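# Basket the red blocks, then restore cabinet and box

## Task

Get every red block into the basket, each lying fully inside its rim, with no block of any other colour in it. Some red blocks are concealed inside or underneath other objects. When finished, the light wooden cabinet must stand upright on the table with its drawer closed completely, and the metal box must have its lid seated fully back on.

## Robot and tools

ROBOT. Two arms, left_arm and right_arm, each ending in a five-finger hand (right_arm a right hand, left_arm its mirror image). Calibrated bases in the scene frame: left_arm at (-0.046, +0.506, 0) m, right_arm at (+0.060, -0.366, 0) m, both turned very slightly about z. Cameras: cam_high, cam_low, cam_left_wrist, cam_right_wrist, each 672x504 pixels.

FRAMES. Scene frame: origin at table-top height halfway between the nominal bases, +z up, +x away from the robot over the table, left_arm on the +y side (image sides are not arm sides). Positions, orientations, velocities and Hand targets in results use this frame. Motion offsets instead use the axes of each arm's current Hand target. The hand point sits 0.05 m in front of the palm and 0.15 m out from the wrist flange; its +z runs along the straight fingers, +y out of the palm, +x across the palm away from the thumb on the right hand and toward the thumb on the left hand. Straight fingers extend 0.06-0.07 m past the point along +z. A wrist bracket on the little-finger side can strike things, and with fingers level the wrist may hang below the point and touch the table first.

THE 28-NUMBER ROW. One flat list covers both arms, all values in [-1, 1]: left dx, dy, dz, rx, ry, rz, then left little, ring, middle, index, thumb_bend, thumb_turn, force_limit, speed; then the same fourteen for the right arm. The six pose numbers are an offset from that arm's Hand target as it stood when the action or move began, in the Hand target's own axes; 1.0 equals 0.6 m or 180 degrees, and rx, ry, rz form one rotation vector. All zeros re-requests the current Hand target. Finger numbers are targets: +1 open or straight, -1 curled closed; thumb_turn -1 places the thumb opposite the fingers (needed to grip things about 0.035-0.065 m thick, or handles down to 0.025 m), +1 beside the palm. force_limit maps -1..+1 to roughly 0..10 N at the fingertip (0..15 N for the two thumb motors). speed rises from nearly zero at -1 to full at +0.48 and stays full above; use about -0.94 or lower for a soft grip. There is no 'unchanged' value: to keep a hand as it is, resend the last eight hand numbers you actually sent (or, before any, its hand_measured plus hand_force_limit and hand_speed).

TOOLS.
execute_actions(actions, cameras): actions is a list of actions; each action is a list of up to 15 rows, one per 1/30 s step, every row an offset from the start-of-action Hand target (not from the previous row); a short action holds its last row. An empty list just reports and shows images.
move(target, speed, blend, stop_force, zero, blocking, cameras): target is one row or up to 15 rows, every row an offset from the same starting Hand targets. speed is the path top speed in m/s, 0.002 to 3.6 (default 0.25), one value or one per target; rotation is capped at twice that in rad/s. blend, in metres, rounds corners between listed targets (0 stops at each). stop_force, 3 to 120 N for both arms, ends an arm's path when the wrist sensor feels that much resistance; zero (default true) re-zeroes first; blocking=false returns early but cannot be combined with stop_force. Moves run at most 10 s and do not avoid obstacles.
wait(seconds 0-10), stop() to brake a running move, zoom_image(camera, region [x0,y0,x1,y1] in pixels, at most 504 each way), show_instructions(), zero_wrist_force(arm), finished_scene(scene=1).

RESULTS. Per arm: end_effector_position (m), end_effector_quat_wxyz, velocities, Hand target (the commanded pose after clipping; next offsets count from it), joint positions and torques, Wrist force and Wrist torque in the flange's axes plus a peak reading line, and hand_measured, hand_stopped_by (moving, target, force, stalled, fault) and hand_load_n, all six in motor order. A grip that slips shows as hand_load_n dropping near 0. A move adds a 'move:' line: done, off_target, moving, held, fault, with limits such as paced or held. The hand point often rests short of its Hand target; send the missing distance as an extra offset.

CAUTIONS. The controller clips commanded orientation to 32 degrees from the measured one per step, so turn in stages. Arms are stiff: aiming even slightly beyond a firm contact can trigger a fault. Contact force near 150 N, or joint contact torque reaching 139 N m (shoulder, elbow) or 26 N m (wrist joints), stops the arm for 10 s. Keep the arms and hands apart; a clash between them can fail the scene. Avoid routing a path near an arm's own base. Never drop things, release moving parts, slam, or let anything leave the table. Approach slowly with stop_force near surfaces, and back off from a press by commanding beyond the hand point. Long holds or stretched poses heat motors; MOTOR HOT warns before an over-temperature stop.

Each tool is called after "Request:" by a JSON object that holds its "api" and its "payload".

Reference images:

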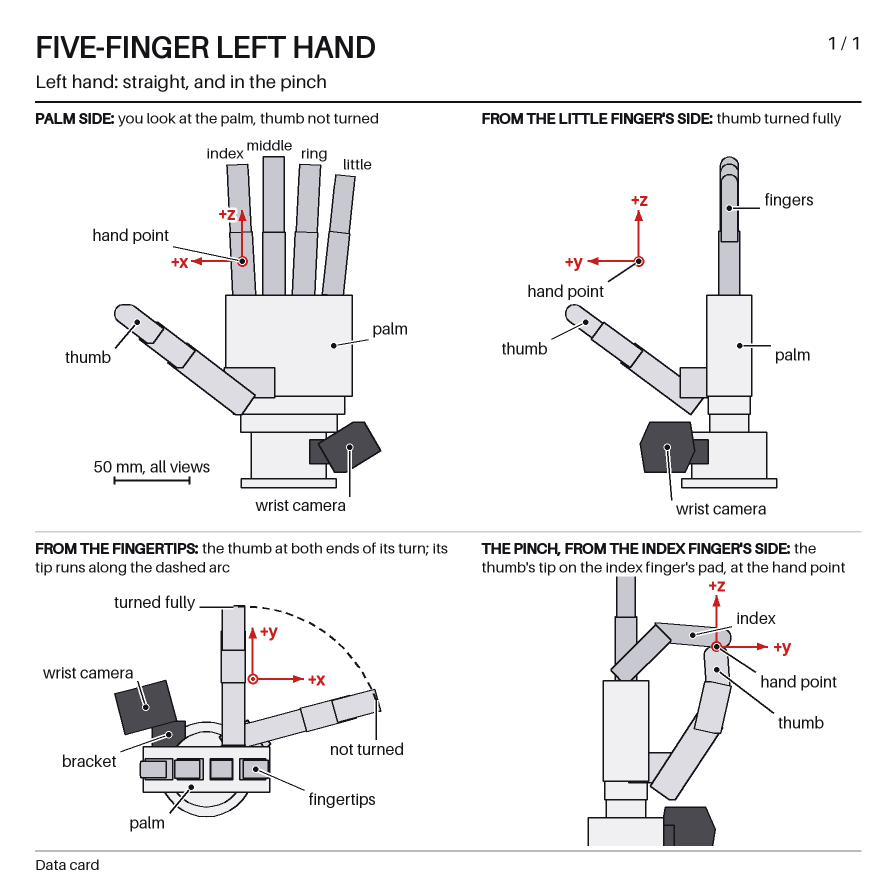

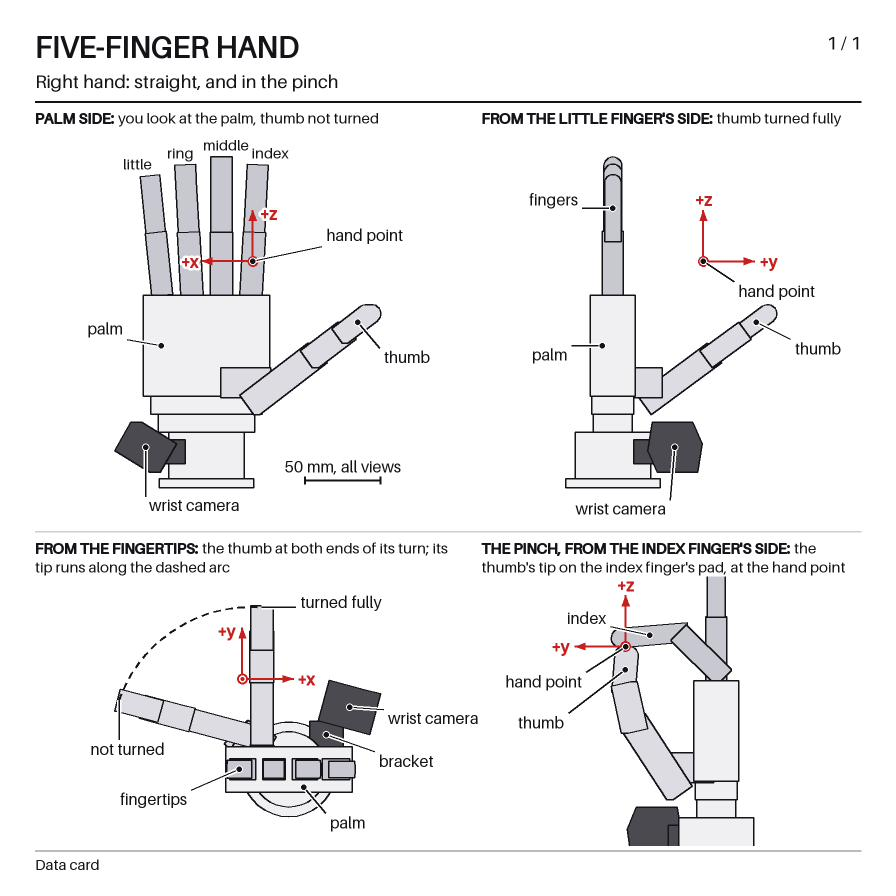

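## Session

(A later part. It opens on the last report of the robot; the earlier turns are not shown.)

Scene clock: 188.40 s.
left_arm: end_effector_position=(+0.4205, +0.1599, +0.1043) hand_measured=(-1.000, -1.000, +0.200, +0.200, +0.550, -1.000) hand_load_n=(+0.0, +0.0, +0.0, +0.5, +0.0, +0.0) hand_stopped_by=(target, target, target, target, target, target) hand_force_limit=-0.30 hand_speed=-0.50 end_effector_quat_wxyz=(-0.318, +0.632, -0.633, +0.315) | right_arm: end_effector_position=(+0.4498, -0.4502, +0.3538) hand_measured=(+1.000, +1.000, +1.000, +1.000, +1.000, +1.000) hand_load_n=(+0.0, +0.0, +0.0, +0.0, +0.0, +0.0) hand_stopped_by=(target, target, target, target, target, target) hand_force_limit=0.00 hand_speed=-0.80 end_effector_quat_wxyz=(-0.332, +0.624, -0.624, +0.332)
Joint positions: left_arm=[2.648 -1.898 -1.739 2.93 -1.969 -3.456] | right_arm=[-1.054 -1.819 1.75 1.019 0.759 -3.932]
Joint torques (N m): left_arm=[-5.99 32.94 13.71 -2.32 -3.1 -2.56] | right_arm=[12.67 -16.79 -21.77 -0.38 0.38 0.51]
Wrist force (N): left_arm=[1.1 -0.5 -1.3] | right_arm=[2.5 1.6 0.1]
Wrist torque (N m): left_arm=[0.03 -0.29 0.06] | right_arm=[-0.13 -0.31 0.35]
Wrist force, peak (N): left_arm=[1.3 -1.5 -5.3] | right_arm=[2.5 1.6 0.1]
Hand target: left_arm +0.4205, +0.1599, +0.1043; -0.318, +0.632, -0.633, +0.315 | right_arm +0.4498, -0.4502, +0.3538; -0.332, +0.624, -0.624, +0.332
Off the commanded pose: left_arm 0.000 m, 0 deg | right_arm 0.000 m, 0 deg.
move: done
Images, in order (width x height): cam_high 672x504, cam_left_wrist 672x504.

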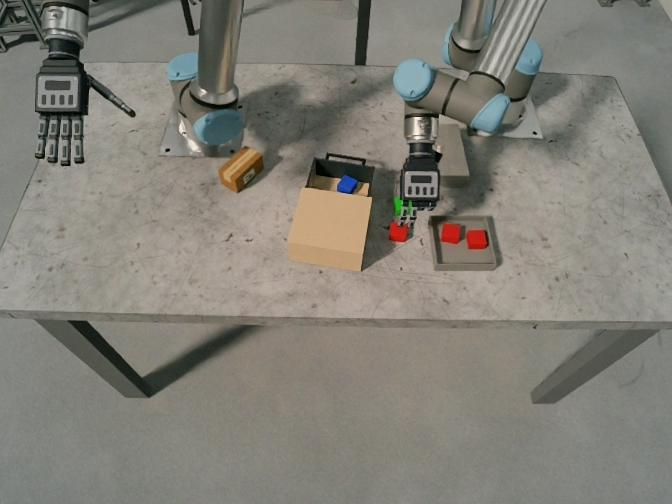

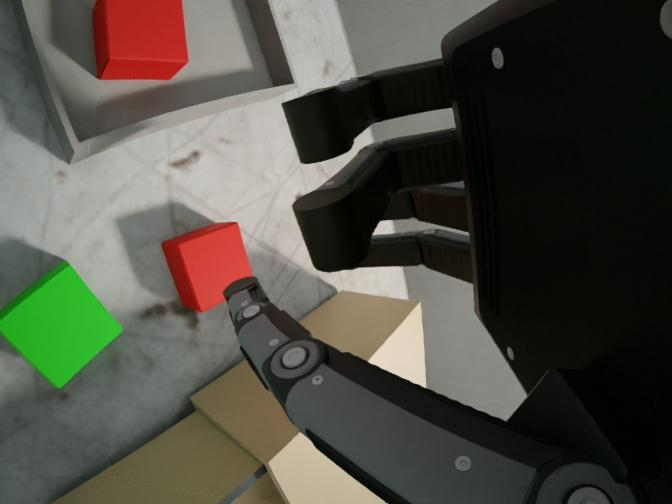

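Request:
{"api": "move", "payload": {"target": [-0.0143,0.0163,-0.0097,0,0.3995,0.301,-1,-1,0.2,0.2,0.55,-1,-0.3,-0.5, 0,0,0,0,0,0,1,1,1,1,1,1,0,-0.8], "speed": 0.45, "cameras": ["cam_high","cam_left_wrist"]}}

Request:
{"api": "zoom_image", "payload": {"camera": "cam_high", "region": [360, 150, 510, 290]}}

Scene clock: 191.73 s.
left_arm: end_effector_position=(+0.4099, +0.1684, +0.1001) hand_measured=(-1.000, -1.000, +0.200, +0.200, +0.550, -1.000) hand_load_n=(+0.0, +0.0, +0.0, +0.0, +0.0, +0.0) hand_stopped_by=(target, target, target, target, target, target) hand_force_limit=-0.30 hand_speed=-0.50 end_effector_quat_wxyz=(+0.002, +0.000, +0.896, -0.444) end_effector_velocity=(+0.000, +0.001, +0.000) end_effector_angular_velocity=(+0.001, +0.000, -0.003) | right_arm: end_effector_position=(+0.4498, -0.4502, +0.3538) hand_measured=(+1.000, +1.000, +1.000, +1.000, +1.000, +1.000) hand_load_n=(+0.0, +0.0, +0.0, +0.0, +0.0, -0.5) hand_stopped_by=(target, target, target, target, target, target) hand_force_limit=0.00 hand_speed=-0.80 end_effector_quat_wxyz=(-0.332, +0.624, -0.624, +0.332)
Joint positions: left_arm=[3.063 -2.216 -1.435 2.195 -0.656 -1.712] | right_arm=[-1.054 -1.819 1.75 1.019 0.759 -3.932]
Joint velocities: left_arm=[0.001 -0.001 0 -0.005 0 0.007] | right_arm=[within noise]
Joint torques (N m): left_arm=[0.47 30.88 18.05 -4.05 -1.63 2.64] | right_arm=[12.9 -17.09 -21.51 -0.3 0.36 0.44]
Wrist force (N): left_arm=[1.2 -0.7 -1.9] | right_arm=[2.4 1.2 -0.1]
Wrist torque (N m): left_arm=[0.00 -0.32 0.07] | right_arm=[-0.18 -0.30 0.34]
Wrist force, peak (N): left_arm=[1.7 -0.4 -2.0] | right_arm=[2.4 1.6 -0.2]
Hand target: left_arm +0.4099, +0.1685, +0.1000; +0.002, +0.000, +0.896, -0.444 | right_arm +0.4498, -0.4502, +0.3538; -0.332, +0.624, -0.624, +0.332
Off the commanded pose: left_arm 0.000 m, 0 deg | right_arm 0.000 m, 0 deg.
move: done
Images, in order (width x height): cam_high 672x504, cam_left_wrist 672x504.

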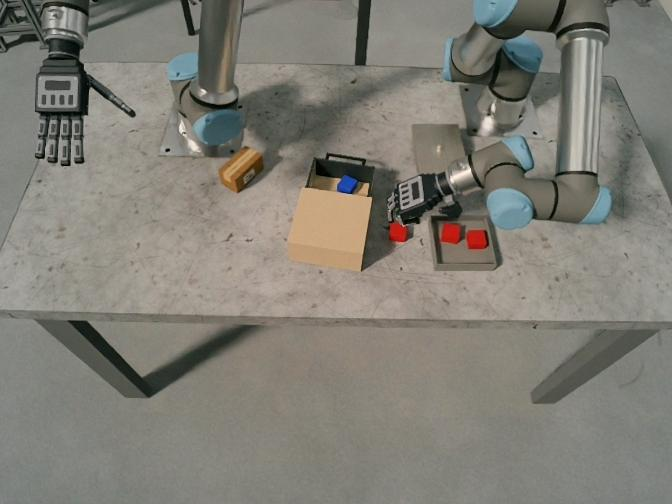

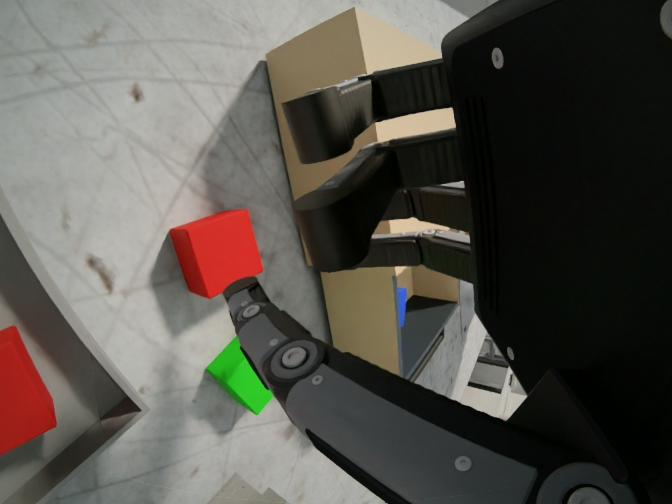

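Scaled by 3.360 from the camera's 672x504 image, which has a finer 960x720 frame.

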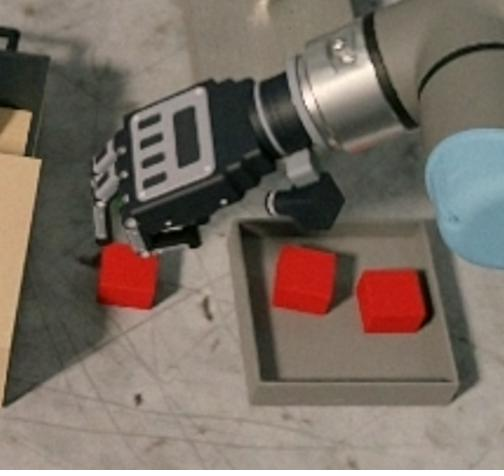

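Request:
{"api": "move", "payload": {"target": [[0,0.0799,0.0602,0,0,0,-1,-1,0.2,0.2,0.55,-1,-0.3,-0.5, 0,0,0,0,0,0,1,1,1,1,1,1,0,-0.8],[0,0.0999,0.0753,0,0,0,-1,-1,0.2,0.2,0.55,-1,-0.3,-0.5, 0,0,0,0,0,0,1,1,1,1,1,1,0,-0.8]], "speed": [0.1,0.025], "stop_force": 5, "cameras": ["cam_high","cam_left_wrist"]}}

Request:
{"api": "move", "payload": {"target": [0,0,0,0,0,0,-1,-1,-0.3,-0.3,0.1,-1,-0.3,-0.85, 0,0,0,0,0,0,1,1,1,1,1,1,0,-0.8], "speed": 0.05, "cameras": ["cam_high","cam_left_wrist"]}}

Scene clock: 194.37 s.
left_arm: end_effector_position=(+0.4101, +0.1688, +0.0250) hand_measured=(-1.000, -1.000, +0.200, +0.200, +0.550, -1.000) hand_load_n=(+0.0, +0.0, -0.5, +0.0, +0.0, +0.0) hand_stopped_by=(target, target, target, target, target, target) hand_force_limit=-0.30 hand_speed=-0.50 end_effector_quat_wxyz=(+0.002, +0.000, +0.896, -0.444) | right_arm: end_effector_position=(+0.4498, -0.4502, +0.3538) hand_measured=(+1.000, +1.000, +1.000, +1.000, +1.000, +1.000) hand_load_n=(+0.0, +0.0, +0.0, +0.0, +0.0, +0.0) hand_stopped_by=(target, target, target, target, target, target) hand_force_limit=0.00 hand_speed=-0.80 end_effector_quat_wxyz=(-0.332, +0.624, -0.624, +0.332)
Joint positions: left_arm=[3.064 -2.314 -1.485 2.342 -0.656 -1.711] | right_arm=[-1.054 -1.819 1.75 1.019 0.759 -3.932]
Joint torques (N m): left_arm=[8.44 47.52 22.7 -3.92 -2.3 -0.29] | right_arm=[13.08 -17.17 -21.63 -0.26 0.44 0.45]
Wrist force (N): left_arm=[1.2 -3.6 -4.0] | right_arm=[2.2 1.2 -0.2]
Wrist torque (N m): left_arm=[0.03 -0.40 0.05] | right_arm=[-0.16 -0.26 0.33]
Wrist force, peak (N): left_arm=[1.1 -7.9 -6.9] | right_arm=[2.5 1.5 -0.2]
Hand target: left_arm +0.4101, +0.1688, +0.0250; +0.002, +0.000, +0.896, -0.444 | right_arm +0.4498, -0.4502, +0.3538; -0.332, +0.624, -0.624, +0.332
Off the commanded pose: left_arm 0.000 m, 0 deg | right_arm 0.000 m, 0 deg.
move: contact (left_arm)
Images, in order (width x height): cam_high 672x504, cam_left_wrist 672x504.

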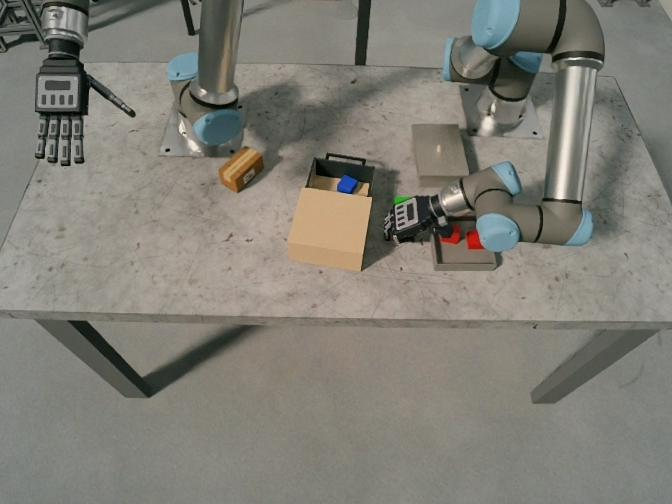

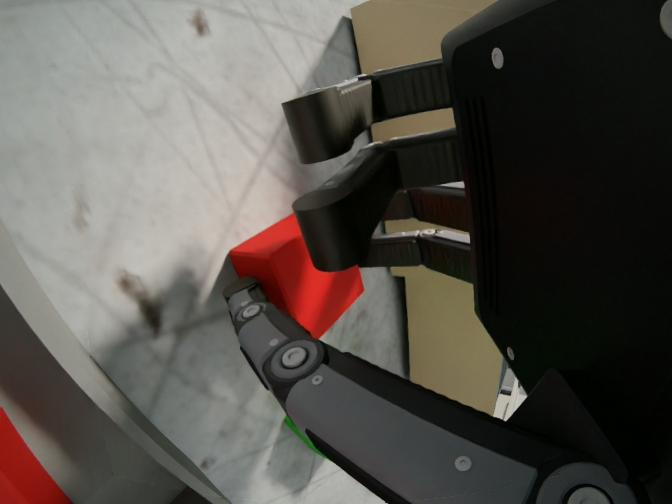

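Scene clock: 194.90 s.
left_arm: end_effector_position=(+0.4101, +0.1688, +0.0250) hand_measured=(-1.000, -1.000, +0.118, +0.092, +0.504, -1.000) hand_load_n=(+0.5, +0.0, +3.5, +6.5, +8.0, -0.5) hand_stopped_by=(target, target, force, force, force, target) hand_force_limit=-0.30 hand_speed=-0.85 end_effector_quat_wxyz=(+0.002, +0.000, +0.896, -0.444) | right_arm: end_effector_position=(+0.4498, -0.4502, +0.3538) hand_measured=(+1.000, +1.000, +1.000, +1.000, +1.000, +1.000) hand_load_n=(+0.0, +0.0, +0.0, -0.5, +0.0, -0.5) hand_stopped_by=(target, target, target, target, target, target) hand_force_limit=0.00 hand_speed=-0.80 end_effector_quat_wxyz=(-0.332, +0.624, -0.624, +0.332)
Joint positions: left_arm=[3.064 -2.314 -1.485 2.342 -0.656 -1.711] | right_arm=[-1.054 -1.819 1.75 1.019 0.759 -3.932]
Joint torques (N m): left_arm=[7.79 47.29 23.53 -3.86 -0.17 -0.15] | right_arm=[12.53 -16.54 -21.39 -0.27 0.48 0.48]
Wrist force (N): left_arm=[1.2 -1.3 -2.6] | right_arm=[2.4 1.1 -0.3]
Wrist torque (N m): left_arm=[-0.04 -0.34 0.01] | right_arm=[-0.18 -0.29 0.34]
Wrist force, peak (N): left_arm=[1.1 -4.7 -2.5] | right_arm=[2.6 1.4 0.0]
Hand target: left_arm +0.4101, +0.1688, +0.0250; +0.002, +0.000, +0.896, -0.444 | right_arm +0.4498, -0.4502, +0.3538; -0.332, +0.624, -0.624, +0.332
Off the commanded pose: left_arm 0.000 m, 0 deg | right_arm 0.000 m, 0 deg.
move: done
Images, in order (width x height): cam_high 672x504, cam_left_wrist 672x504.

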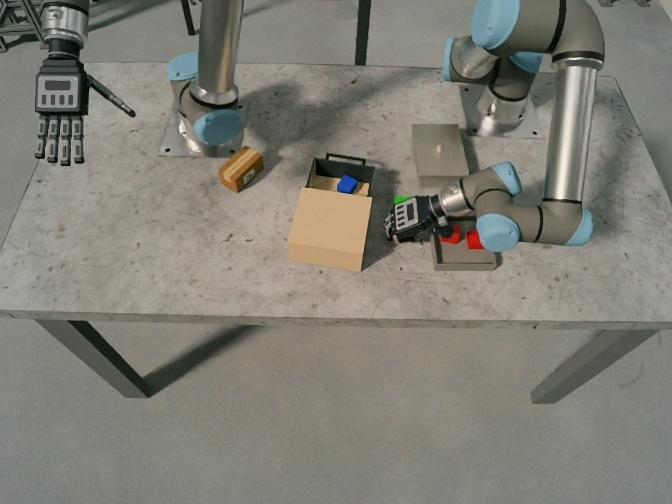

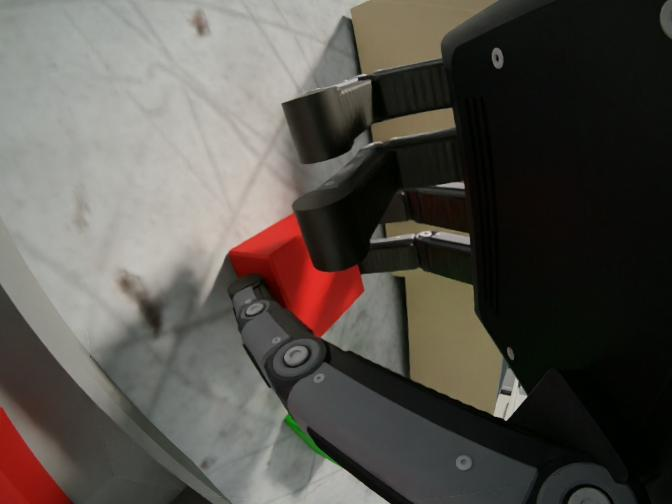

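Request:
{"api": "move", "payload": {"target": [[0,-0.1199,-0.0903,0,0,0,-1,-1,-0.3,-0.3,0.1,-1,-0.3,-0.85, 0,0,0,0,0,0,1,1,1,1,1,1,0,-0.8],[-0.0873,0.0158,-0.2704,0,0,0,-1,-1,-0.3,-0.3,0.1,-1,-0.3,-0.85, 0,0,0,0,0,0,1,1,1,1,1,1,0,-0.8]], "speed": [0.12,0.2], "blend": [0.02,0], "cameras": ["cam_high","cam_left_wrist"]}}

Request:
{"api": "zoom_image", "payload": {"camera": "cam_high", "region": [400, 170, 530, 290]}}

Scene clock: 197.30 s.
left_arm: end_effector_position=(+0.4621, +0.3037, +0.1158) hand_measured=(-1.000, -1.000, +0.118, +0.092, +0.504, -1.000) hand_load_n=(+0.0, +0.0, +3.5, +6.5, +8.5, -0.5) hand_stopped_by=(target, target, force, force, force, target) hand_force_limit=-0.30 hand_speed=-0.85 end_effector_quat_wxyz=(+0.002, +0.000, +0.896, -0.444) | right_arm: end_effector_position=(+0.4498, -0.4502, +0.3538) hand_measured=(+1.000, +1.000, +1.000, +1.000, +1.000, +1.000) hand_load_n=(+0.0, +0.0, +0.0, +0.0, +0.0, -0.5) hand_stopped_by=(target, target, target, target, target, target) hand_force_limit=0.00 hand_speed=-0.80 end_effector_quat_wxyz=(-0.332, +0.624, -0.624, +0.332)
Joint positions: left_arm=[3.324 -2.282 -1.368 1.858 -0.67 -1.288] | right_arm=[-1.054 -1.819 1.75 1.019 0.759 -3.932]
Joint torques (N m): left_arm=[9.33 46.07 6 -4.41 4.07 2.37] | right_arm=[13.01 -17.07 -21.54 -0.39 0.44 0.47]
Wrist force (N): left_arm=[1.4 0.0 -1.4] | right_arm=[2.2 1.1 -0.1]
Wrist torque (N m): left_arm=[0.07 -0.33 0.13] | right_arm=[-0.19 -0.27 0.33]
Wrist force, peak (N): left_arm=[0.7 1.3 -3.0] | right_arm=[2.6 1.5 -0.3]
Hand target: left_arm +0.4621, +0.3037, +0.1158; +0.002, +0.000, +0.896, -0.444 | right_arm +0.4498, -0.4502, +0.3538; -0.332, +0.624, -0.624, +0.332
Off the commanded pose: left_arm 0.000 m, 0 deg | right_arm 0.000 m, 0 deg.
move: done
Images, in order (width x height): cam_high 672x504, cam_left_wrist 672x504.

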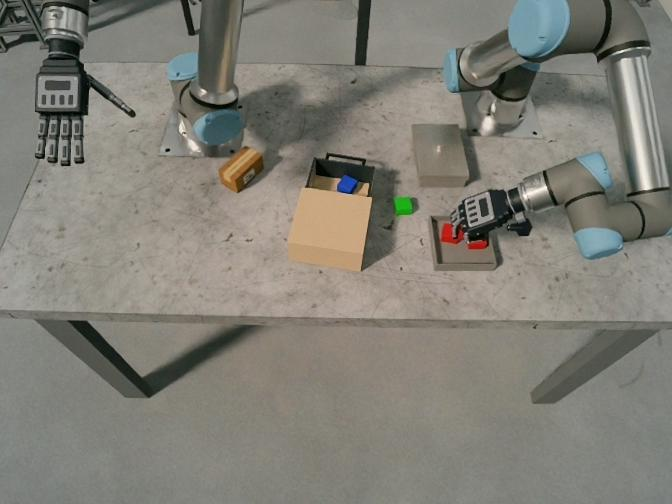

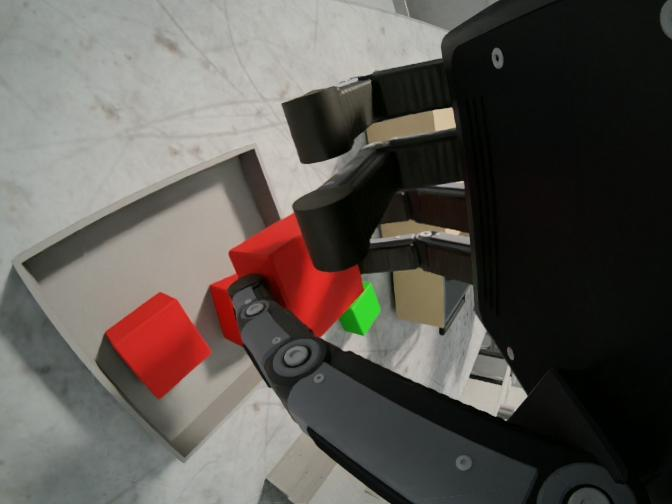

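Scaled by 3.877 from the camera's 672x504 image, which has a finer 960x720 frame.

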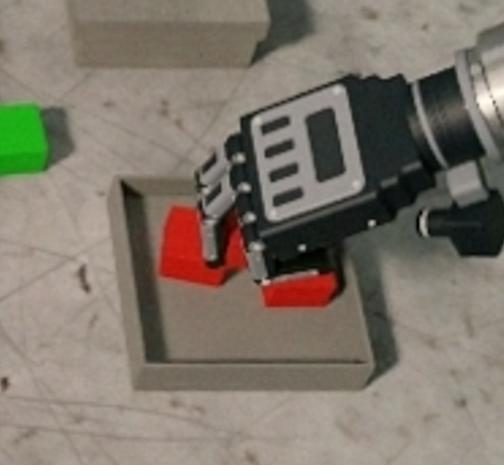

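Request:
{"api": "move", "payload": {"target": [0,0.0666,0.0502,0,0,0,-1,-1,-0.3,-0.3,0.1,-1,-0.3,-0.85, 0,0,0,0,0,0,1,1,1,1,1,1,0,-0.8], "speed": 0.1, "cameras": ["cam_high","cam_left_wrist"]}}

Request:
{"api": "zoom_image", "payload": {"camera": "cam_high", "region": [410, 190, 510, 290]}}

Request:
{"api": "zoom_image", "payload": {"camera": "cam_left_wrist", "region": [0, 100, 400, 500]}}

Scene clock: 198.70 s.
left_arm: end_effector_position=(+0.4622, +0.3040, +0.0658) hand_measured=(-1.000, -1.000, +0.118, +0.092, +0.504, -1.000) hand_load_n=(+0.0, +0.0, +3.5, +7.0, +8.5, +0.0) hand_stopped_by=(target, target, force, force, force, target) hand_force_limit=-0.30 hand_speed=-0.85 end_effector_quat_wxyz=(+0.002, +0.000, +0.896, -0.444) | right_arm: end_effector_position=(+0.4498, -0.4502, +0.3538) hand_measured=(+1.000, +1.000, +1.000, +1.000, +1.000, +1.000) hand_load_n=(+0.0, +0.0, +0.0, +0.0, +0.0, +0.0) hand_stopped_by=(target, target, target, target, target, target) hand_force_limit=0.00 hand_speed=-0.80 end_effector_quat_wxyz=(-0.332, +0.624, -0.624, +0.332)
Joint positions: left_arm=[3.324 -2.346 -1.4 1.953 -0.67 -1.286] | right_arm=[-1.054 -1.819 1.75 1.019 0.759 -3.932]
Joint torques (N m): left_arm=[3.82 44.14 25.12 -2.73 -1.54 -1.75] | right_arm=[12.52 -17.1 -21.41 -0.26 0.38 0.51]
Wrist force (N): left_arm=[1.1 -0.2 -1.4] | right_arm=[2.4 1.4 -0.4]
Wrist torque (N m): left_arm=[0.03 -0.30 -0.02] | right_arm=[-0.14 -0.28 0.35]
Wrist force, peak (N): left_arm=[1.4 -1.0 -2.2] | right_arm=[2.6 1.4 -0.2]
Hand target: left_arm +0.4622, +0.3040, +0.0658; +0.002, +0.000, +0.896, -0.444 | right_arm +0.4498, -0.4502, +0.3538; -0.332, +0.624, -0.624, +0.332
Off the commanded pose: left_arm 0.000 m, 0 deg | right_arm 0.000 m, 0 deg.
move: done
Images, in order (width x height): cam_high 672x504, cam_left_wrist 672x504.

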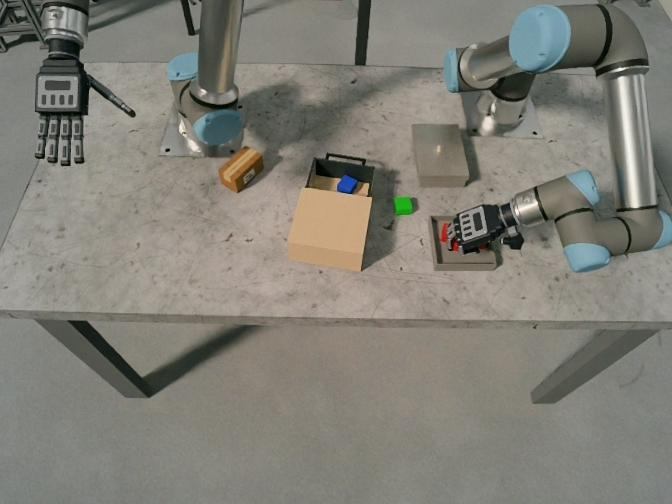

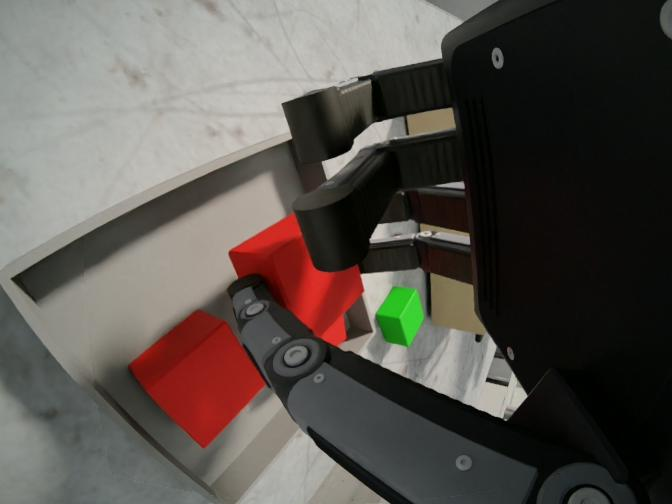

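Scaled by 5.040 from the camera's 672x504 image, which has a finer 960x720 frame.

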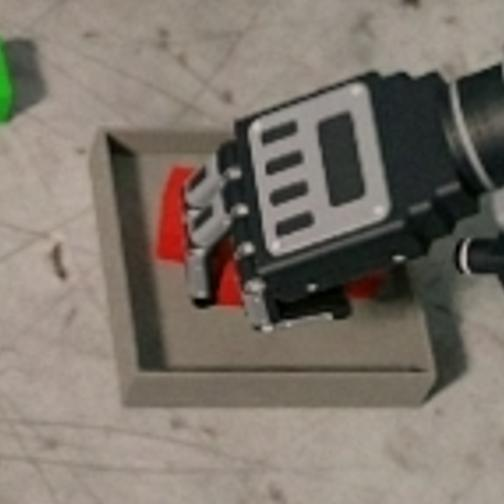

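Scaled by 1.260 from the camera's 672x504 image, which has a finer 960x720 frame.

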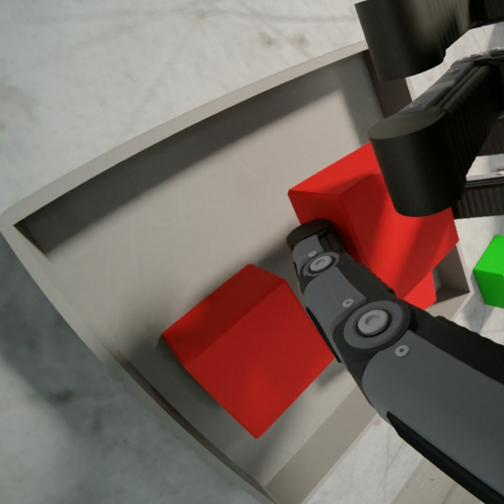

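Request:
{"api": "move", "payload": {"target": [0,0.043,0.0324,0,0,0,-1,-1,-0.3,-0.3,0.1,-1,-0.3,-0.85, 0,0,0,0,0,0,1,1,1,1,1,1,0,-0.8], "speed": 0.025, "stop_force": 4, "cameras": ["cam_high","cam_left_wrist"]}}

Request:
{"api": "zoom_image", "payload": {"camera": "cam_left_wrist", "region": [0, 100, 400, 500]}}

Scene clock: 201.83 s.
left_arm: end_effector_position=(+0.4623, +0.3041, +0.0344) hand_measured=(-1.000, -1.000, +0.118, +0.092, +0.504, -1.000) hand_load_n=(+0.0, +0.0, +3.5, +6.5, +8.0, -0.5) hand_stopped_by=(target, target, force, force, force, target) hand_force_limit=-0.30 hand_speed=-0.85 end_effector_quat_wxyz=(+0.002, +0.000, +0.896, -0.444) | right_arm: end_effector_position=(+0.4498, -0.4502, +0.3538) hand_measured=(+1.000, +1.000, +1.000, +1.000, +1.000, +1.000) hand_load_n=(+0.0, +0.0, +0.0, +0.0, +0.0, +0.0) hand_stopped_by=(target, target, target, target, target, target) hand_force_limit=0.00 hand_speed=-0.80 end_effector_quat_wxyz=(-0.332, +0.624, -0.624, +0.332)
Joint positions: left_arm=[3.325 -2.39 -1.412 2.009 -0.67 -1.286] | right_arm=[-1.054 -1.819 1.75 1.019 0.759 -3.932]
Joint torques (N m): left_arm=[4.63 51.48 24.2 -4.55 -1.68 2.63] | right_arm=[12.95 -16.91 -21.38 -0.28 0.35 0.48]
Wrist force (N): left_arm=[1.4 -0.1 -1.6] | right_arm=[2.1 1.4 -0.1]
Wrist torque (N m): left_arm=[0.06 -0.35 -0.03] | right_arm=[-0.15 -0.26 0.33]
Wrist force, peak (N): left_arm=[1.4 -12.5 -9.4] | right_arm=[2.6 1.6 -0.1]
Hand target: left_arm +0.4623, +0.3041, +0.0344; +0.002, +0.000, +0.896, -0.444 (not the last commanded pose) | right_arm +0.4498, -0.4502, +0.3538; -0.332, +0.624, -0.624, +0.332
Off the commanded pose: left_arm 0.001 m, 0 deg | right_arm 0.000 m, 0 deg.
move: contact (left_arm)
Images, in order (width x height): cam_high 672x504, cam_left_wrist 672x504.

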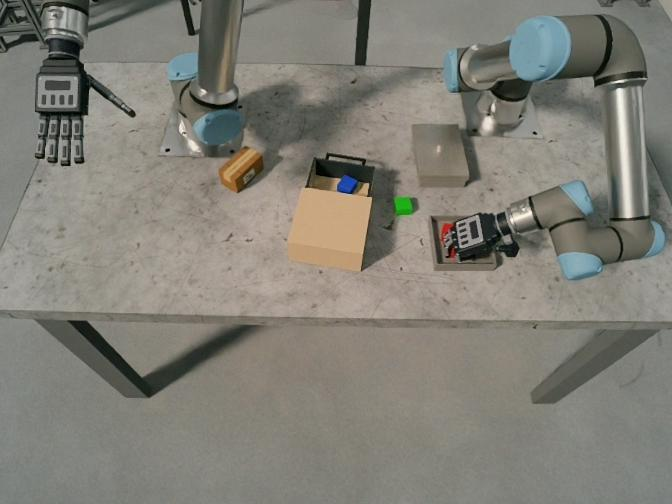

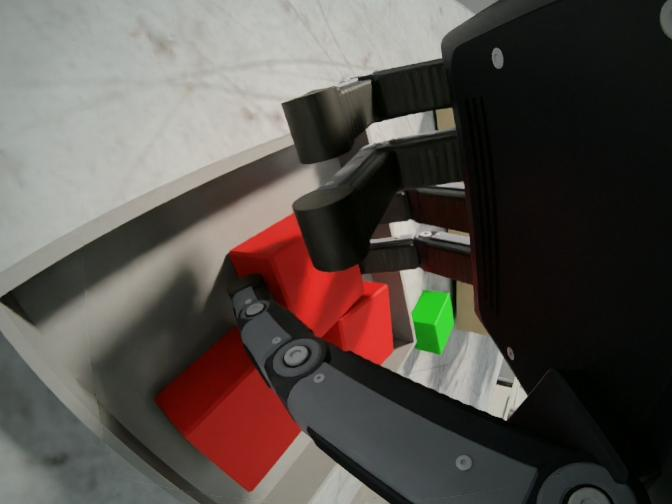

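Scaled by 1.260 from the camera's 672x504 image, which has a finer 960x720 frame.

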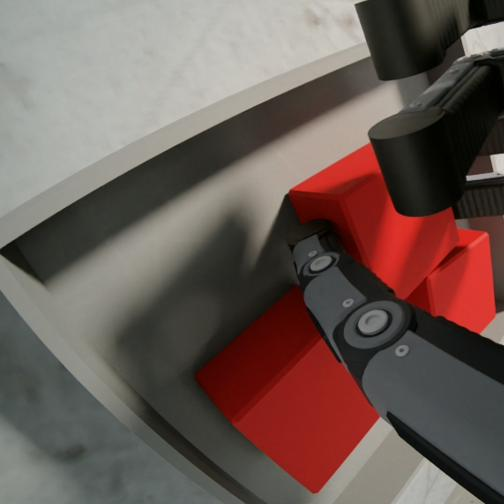

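Request:
{"api": "move", "payload": {"target": [0,0,0,0,0,0,-1,-1,0.2,0.2,0.54,-1,-0.3,-0.6, 0,0,0,0,0,0,1,1,1,1,1,1,0,-0.8], "speed": 0.1}}

Request:
{"api": "move", "payload": {"target": [0,-0.1332,-0.1003,0,0,0,-1,-1,0.2,0.2,0.54,-1,-0.3,-0.6, 0,0,0,0,0,0,1,1,1,1,1,1,0,-0.8], "speed": 0.12, "cameras": ["cam_high","cam_left_wrist"]}}

Request:
{"api": "zoom_image", "payload": {"camera": "cam_high", "region": [400, 170, 530, 290]}}

Scene clock: 202.63 s.
left_arm: end_effector_position=(+0.4623, +0.3041, +0.0344) hand_measured=(-1.000, -1.000, +0.200, +0.200, +0.540, -1.000) hand_load_n=(+0.0, +0.0, -1.0, +0.0, +0.0, +0.0) hand_stopped_by=(target, target, target, target, target, target) hand_force_limit=-0.30 hand_speed=-0.60 end_effector_quat_wxyz=(+0.002, +0.000, +0.896, -0.444) | right_arm: end_effector_position=(+0.4498, -0.4502, +0.3538) hand_measured=(+1.000, +1.000, +1.000, +1.000, +1.000, +1.000) hand_load_n=(+0.0, +0.0, +0.0, +0.0, +0.0, -0.5) hand_stopped_by=(target, target, target, target, target, target) hand_force_limit=0.00 hand_speed=-0.80 end_effector_quat_wxyz=(-0.332, +0.624, -0.624, +0.332)
Joint positions: left_arm=[3.325 -2.39 -1.412 2.009 -0.67 -1.286] | right_arm=[-1.054 -1.819 1.75 1.019 0.759 -3.932]
Joint torques (N m): left_arm=[1.9 48.47 22.31 -2.85 -1.42 2.51] | right_arm=[12.75 -16.46 -21.27 -0.38 0.44 0.38]
Wrist force (N): left_arm=[1.5 -2.5 -3.8] | right_arm=[2.5 1.2 0.1]
Wrist torque (N m): left_arm=[0.03 -0.38 0.02] | right_arm=[-0.20 -0.31 0.35]
Wrist force, peak (N): left_arm=[1.3 -2.7 -3.8] | right_arm=[2.5 1.5 -0.3]
Hand target: left_arm +0.4623, +0.3041, +0.0344; +0.002, +0.000, +0.896, -0.444 | right_arm +0.4498, -0.4502, +0.3538; -0.332, +0.624, -0.624, +0.332
Off the commanded pose: left_arm 0.000 m, 0 deg | right_arm 0.000 m, 0 deg.
move: done

Scene clock: 203.90 s.
left_arm: end_effector_position=(+0.4621, +0.3036, +0.1344) hand_measured=(-1.000, -1.000, +0.200, +0.200, +0.540, -1.000) hand_load_n=(+0.0, +0.0, +0.0, +0.0, +0.0, +0.0) hand_stopped_by=(target, target, target, target, target, target) hand_force_limit=-0.30 hand_speed=-0.60 end_effector_quat_wxyz=(+0.002, +0.000, +0.896, -0.444) | right_arm: end_effector_position=(+0.4498, -0.4502, +0.3538) hand_measured=(+1.000, +1.000, +1.000, +1.000, +1.000, +1.000) hand_load_n=(+0.0, +0.0, +0.0, +0.0, +0.0, +0.0) hand_stopped_by=(target, target, target, target, target, target) hand_force_limit=0.00 hand_speed=-0.80 end_effector_quat_wxyz=(-0.332, +0.624, -0.624, +0.332)
Joint positions: left_arm=[3.324 -2.261 -1.352 1.821 -0.67 -1.288] | right_arm=[-1.054 -1.819 1.75 1.019 0.759 -3.932]
Joint torques (N m): left_arm=[-2.88 38.75 5.46 -3.58 2.28 2.4] | right_arm=[12.91 -16.84 -21.72 -0.36 0.3 0.43]
Wrist force (N): left_arm=[1.4 -0.2 -1.7] | right_arm=[2.5 1.6 -0.2]
Wrist torque (N m): left_arm=[0.08 -0.32 0.11] | right_arm=[-0.12 -0.31 0.36]
Wrist force, peak (N): left_arm=[1.3 -2.2 -3.6] | right_arm=[2.6 1.5 -0.1]
Hand target: left_arm +0.4620, +0.3036, +0.1345; +0.002, +0.000, +0.896, -0.444 | right_arm +0.4498, -0.4502, +0.3538; -0.332, +0.624, -0.624, +0.332
Off the commanded pose: left_arm 0.000 m, 0 deg | right_arm 0.000 m, 0 deg.
move: done
Images, in order (width x height): cam_high 672x504, cam_left_wrist 672x504.

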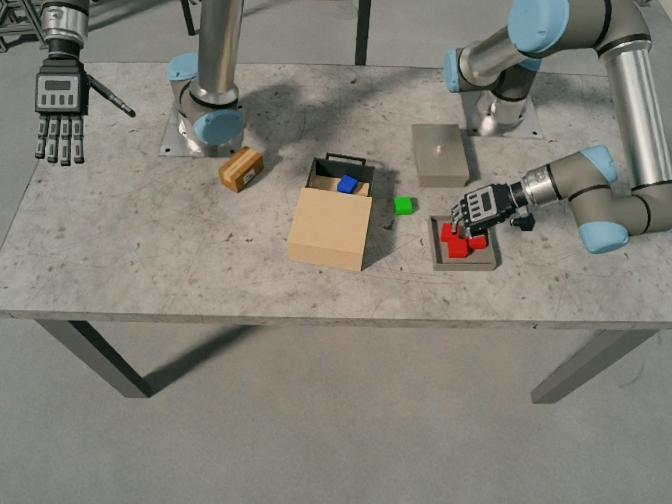

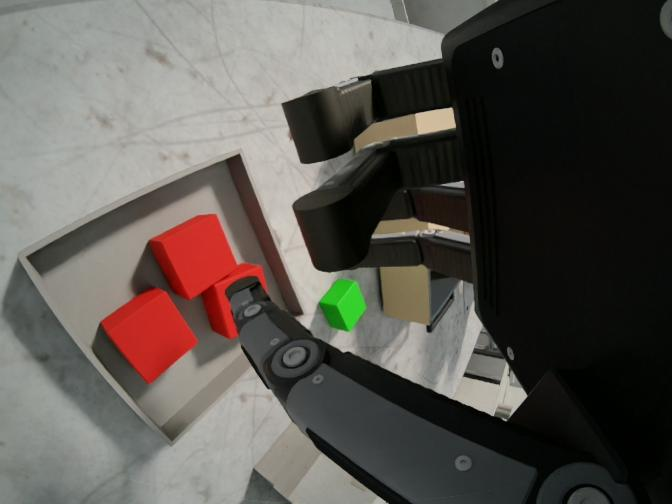

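Scaled by 3.877 from the camera's 672x504 image, which has a finer 960x720 frame.

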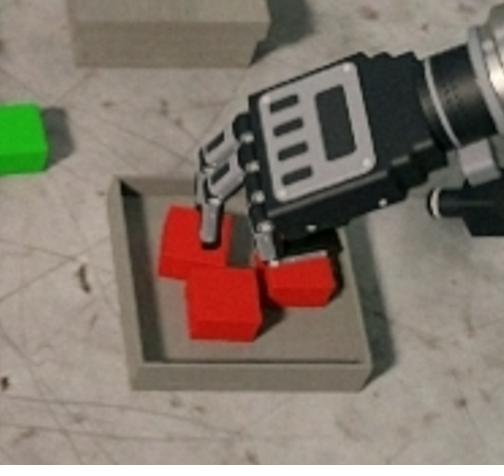

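Request:
{"api": "move", "payload": {"target": [0.3998,-0.5312,0.662,0,0.1554,0.117,0.45,0.45,0.45,0.45,0.75,-1,-0.3,-0.3, 0,0,0,0,0,0,1,1,1,1,1,1,0,-0.8], "speed": 0.25, "cameras": ["cam_high","cam_left_wrist"]}}

Request:
{"api": "zoom_image", "payload": {"camera": "cam_high", "region": [190, 110, 310, 220]}}

Scene clock: 208.97 s.
left_arm: end_effector_position=(+0.2421, -0.1589, +0.1456) hand_measured=(+0.450, +0.450, +0.450, +0.450, +0.750, -1.000) hand_load_n=(+0.0, +0.0, -0.5, +0.0, +0.0, +0.0) hand_stopped_by=(target, target, target, target, target, target) hand_force_limit=-0.30 hand_speed=-0.30 end_effector_quat_wxyz=(-0.118, +0.245, +0.861, -0.429) | right_arm: end_effector_position=(+0.4498, -0.4502, +0.3538) hand_measured=(+1.000, +1.000, +1.000, +1.000, +1.000, +1.000) hand_load_n=(+0.0, +0.0, +0.0, +0.0, +0.0, -0.5) hand_stopped_by=(target, target, target, target, target, target) hand_force_limit=0.00 hand_speed=-0.80 end_effector_quat_wxyz=(-0.332, +0.624, -0.624, +0.332)
Joint positions: left_arm=[2.412 -2.598 -0.577 1.85 -0.671 -1.873] | right_arm=[-1.054 -1.819 1.75 1.019 0.759 -3.932]
Joint torques (N m): left_arm=[1.44 47.26 28.89 -0.64 0.86 2.61] | right_arm=[12.93 -16.75 -21.46 -0.36 0.46 0.43]
Wrist force (N): left_arm=[1.2 -0.3 -1.8] | right_arm=[2.4 1.3 -0.2]
Wrist torque (N m): left_arm=[0.05 -0.31 0.13] | right_arm=[-0.16 -0.30 0.35]
Wrist force, peak (N): left_arm=[2.2 -7.0 8.2] | right_arm=[2.5 1.7 -0.3]
Hand target: left_arm +0.2422, -0.1590, +0.1455; -0.118, +0.245, +0.861, -0.429 (not the last commanded pose) | right_arm +0.4498, -0.4502, +0.3538; -0.332, +0.624, -0.624, +0.332
Off the commanded pose: left_arm 0.051 m, 3 deg | right_arm 0.000 m, 0 deg.
move: held (left_arm; a check stopped the path); limits=held
pose unreachable (left arm): on one or more control steps of this call, first in action 0 (counted from 0), this arm could not follow its commanded pose, so it was not sent that pose on those steps. It may still have moved: this result reports where it is.
cause: moving toward the commanded pose would bring a part of the arm too close to another arm (a part of this arm just beyond joint 6 (wrist 3) and a part of the right arm just beyond its joint 2 (shoulder lift), 18 mm apart when this arm was first held).
Images, in order (width x height): cam_high 672x504, cam_left_wrist 672x504.

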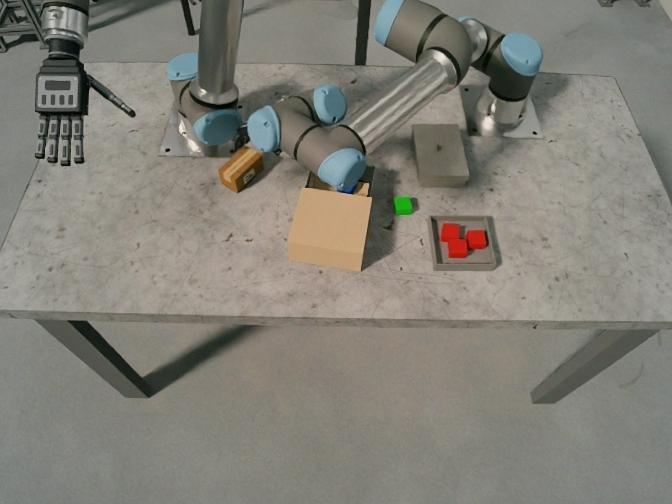

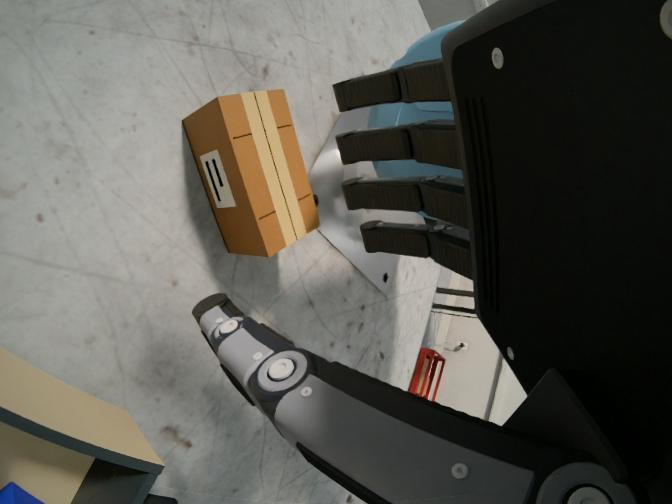

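Scaled by 4.200 from the camera's 672x504 image, which has a finer 960x720 frame.

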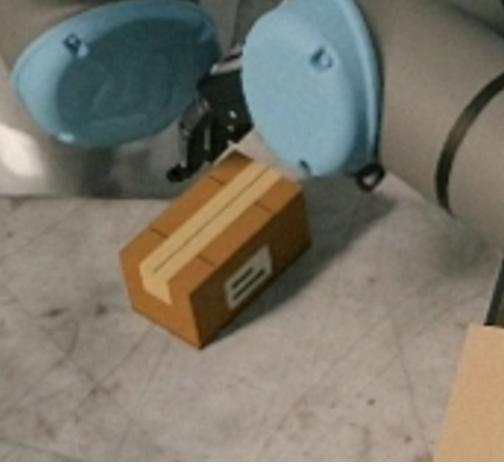

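Request:
{"api": "move", "payload": {"target": [0,0,0,0,0,0,0.45,0.45,0.45,0.45,0.75,-1,-0.3,-0.3, 0.4167,0.3091,-0.5955,0,0,0,1,1,1,1,1,1,0,-0.8], "speed": 0.3, "cameras": ["cam_high"]}}

Scene clock: 212.77 s.
left_arm: end_effector_position=(+0.2422, -0.1590, +0.1455) hand_measured=(+0.450, +0.450, +0.450, +0.450, +0.750, -1.000) hand_load_n=(+0.0, +0.0, +0.0, +0.0, +0.0, +0.0) hand_stopped_by=(target, target, target, target, target, target) hand_force_limit=-0.30 hand_speed=-0.30 end_effector_quat_wxyz=(-0.118, +0.245, +0.861, -0.429) | right_arm: end_effector_position=(+0.0501, -0.7004, +0.3999) hand_measured=(+1.000, +1.000, +1.000, +1.000, +1.000, +1.000) hand_load_n=(+0.5, +0.0, +0.0, +0.0, +0.0, +0.0) hand_stopped_by=(target, target, target, target, target, target) hand_force_limit=0.00 hand_speed=-0.80 end_effector_quat_wxyz=(-0.332, +0.624, -0.624, +0.332)
Joint positions: left_arm=[2.412 -2.599 -0.577 1.85 -0.671 -1.873] | right_arm=[-2.357 -1.41 1.576 2.22 0.954 -5.783]
Joint torques (N m): left_arm=[-5.41 43.32 27.48 -3.35 3.89 2.66] | right_arm=[10.35 -13.52 -23.38 3.12 -2.08 -0.75]
Wrist force (N): left_arm=[1.6 -0.2 -1.6] | right_arm=[2.4 1.0 0.1]
Wrist torque (N m): left_arm=[0.06 -0.36 0.13] | right_arm=[-0.21 -0.26 0.27]
Wrist force, peak (N): left_arm=[1.9 -0.4 -1.8] | right_arm=[3.2 2.1 -2.0]
Hand target: left_arm +0.2422, -0.1590, +0.1455; -0.118, +0.245, +0.861, -0.429 | right_arm +0.0500, -0.7005, +0.3999; -0.332, +0.624, -0.624, +0.332
Off the commanded pose: left_arm 0.000 m, 0 deg | right_arm 0.000 m, 0 deg.
move: done
Images, in order (width x height): cam_high 672x504.

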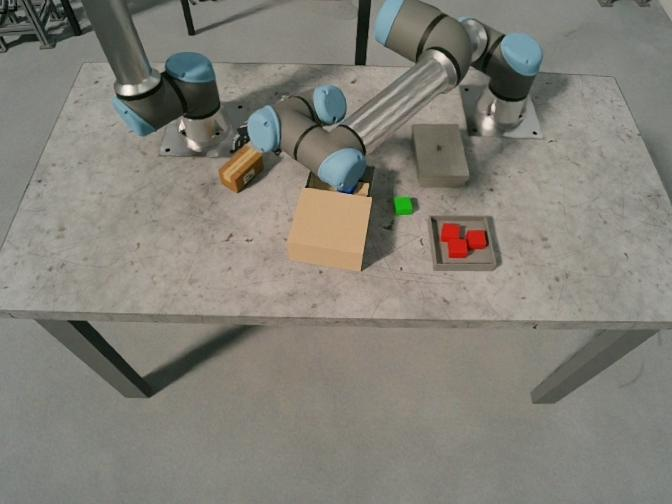

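Request:
{"api": "move", "payload": {"target": [-0.0067,-0.003,0.1023,0,0.0253,0.0191,0.45,0.45,0.45,0.45,0.75,-1,-0.3,-0.3, 0,0,0,0,0,0,1,1,1,1,1,1,0,-0.8], "speed": 0.15, "cameras": ["cam_high","cam_left_wrist"]}}

Request:
{"api": "zoom_image", "payload": {"camera": "cam_high", "region": [190, 110, 310, 220]}}

Scene clock: 214.30 s.
left_arm: end_effector_position=(+0.2196, -0.2038, +0.1099) hand_measured=(+0.450, +0.450, +0.450, +0.450, +0.750, -1.000) hand_load_n=(+0.0, +0.0, +0.0, +0.0, +0.0, +0.0) hand_stopped_by=(target, target, target, target, target, target) hand_force_limit=-0.30 hand_speed=-0.30 end_effector_quat_wxyz=(-0.140, +0.287, +0.848, -0.423) | right_arm: end_effector_position=(+0.0500, -0.7005, +0.3999) hand_measured=(+1.000, +1.000, +1.000, +1.000, +1.000, +1.000) hand_load_n=(+0.0, +0.0, +0.0, +0.0, +0.0, +0.0) hand_stopped_by=(target, target, target, target, target, target) hand_force_limit=0.00 hand_speed=-0.80 end_effector_quat_wxyz=(-0.332, +0.624, -0.624, +0.332)
Joint positions: left_arm=[2.341 -2.867 -0.142 1.648 -0.665 -1.828] | right_arm=[-2.357 -1.41 1.576 2.22 0.954 -5.783]
Joint torques (N m): left_arm=[-3.47 64.33 6.53 -1.06 -1.78 2.2] | right_arm=[15.58 -13.13 -22.62 4.22 -1.04 -1.03]
Wrist force (N): left_arm=[1.4 -0.6 -1.7] | right_arm=[2.0 1.5 -0.2]
Wrist torque (N m): left_arm=[0.00 -0.31 -0.05] | right_arm=[-0.13 -0.19 0.27]
Wrist force, peak (N): left_arm=[1.4 -0.3 -3.0] | right_arm=[2.0 1.5 -0.2]
Hand target: left_arm +0.2196, -0.2038, +0.1100; -0.140, +0.287, +0.848, -0.423 | right_arm +0.0500, -0.7005, +0.3999; -0.332, +0.624, -0.624, +0.332
Off the commanded pose: left_arm 0.000 m, 0 deg | right_arm 0.000 m, 0 deg.
move: done
Images, in order (width x height): cam_high 672x504, cam_left_wrist 672x504.

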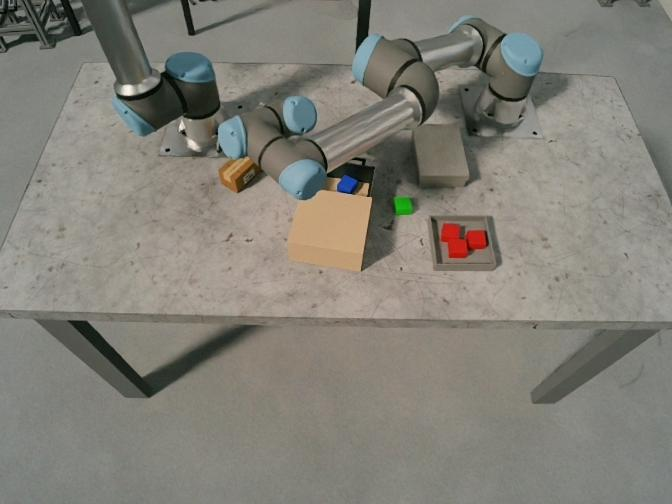

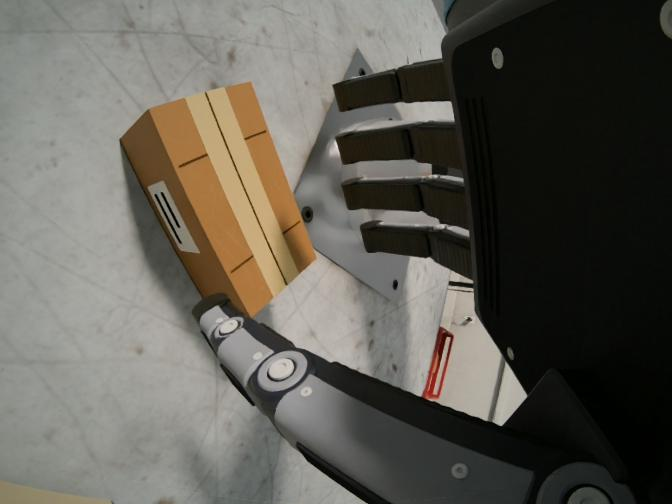

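Scaled by 4.200 from the camera's 672x504 image, which has a finer 960x720 frame.

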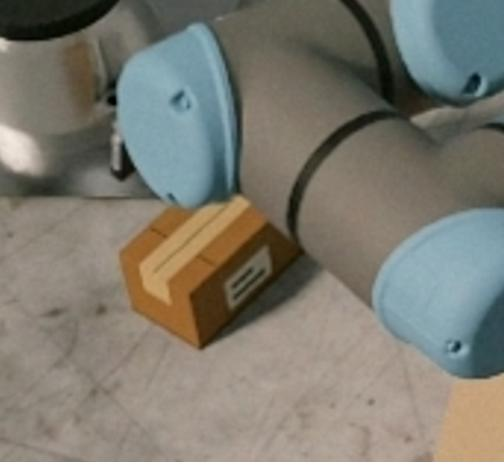

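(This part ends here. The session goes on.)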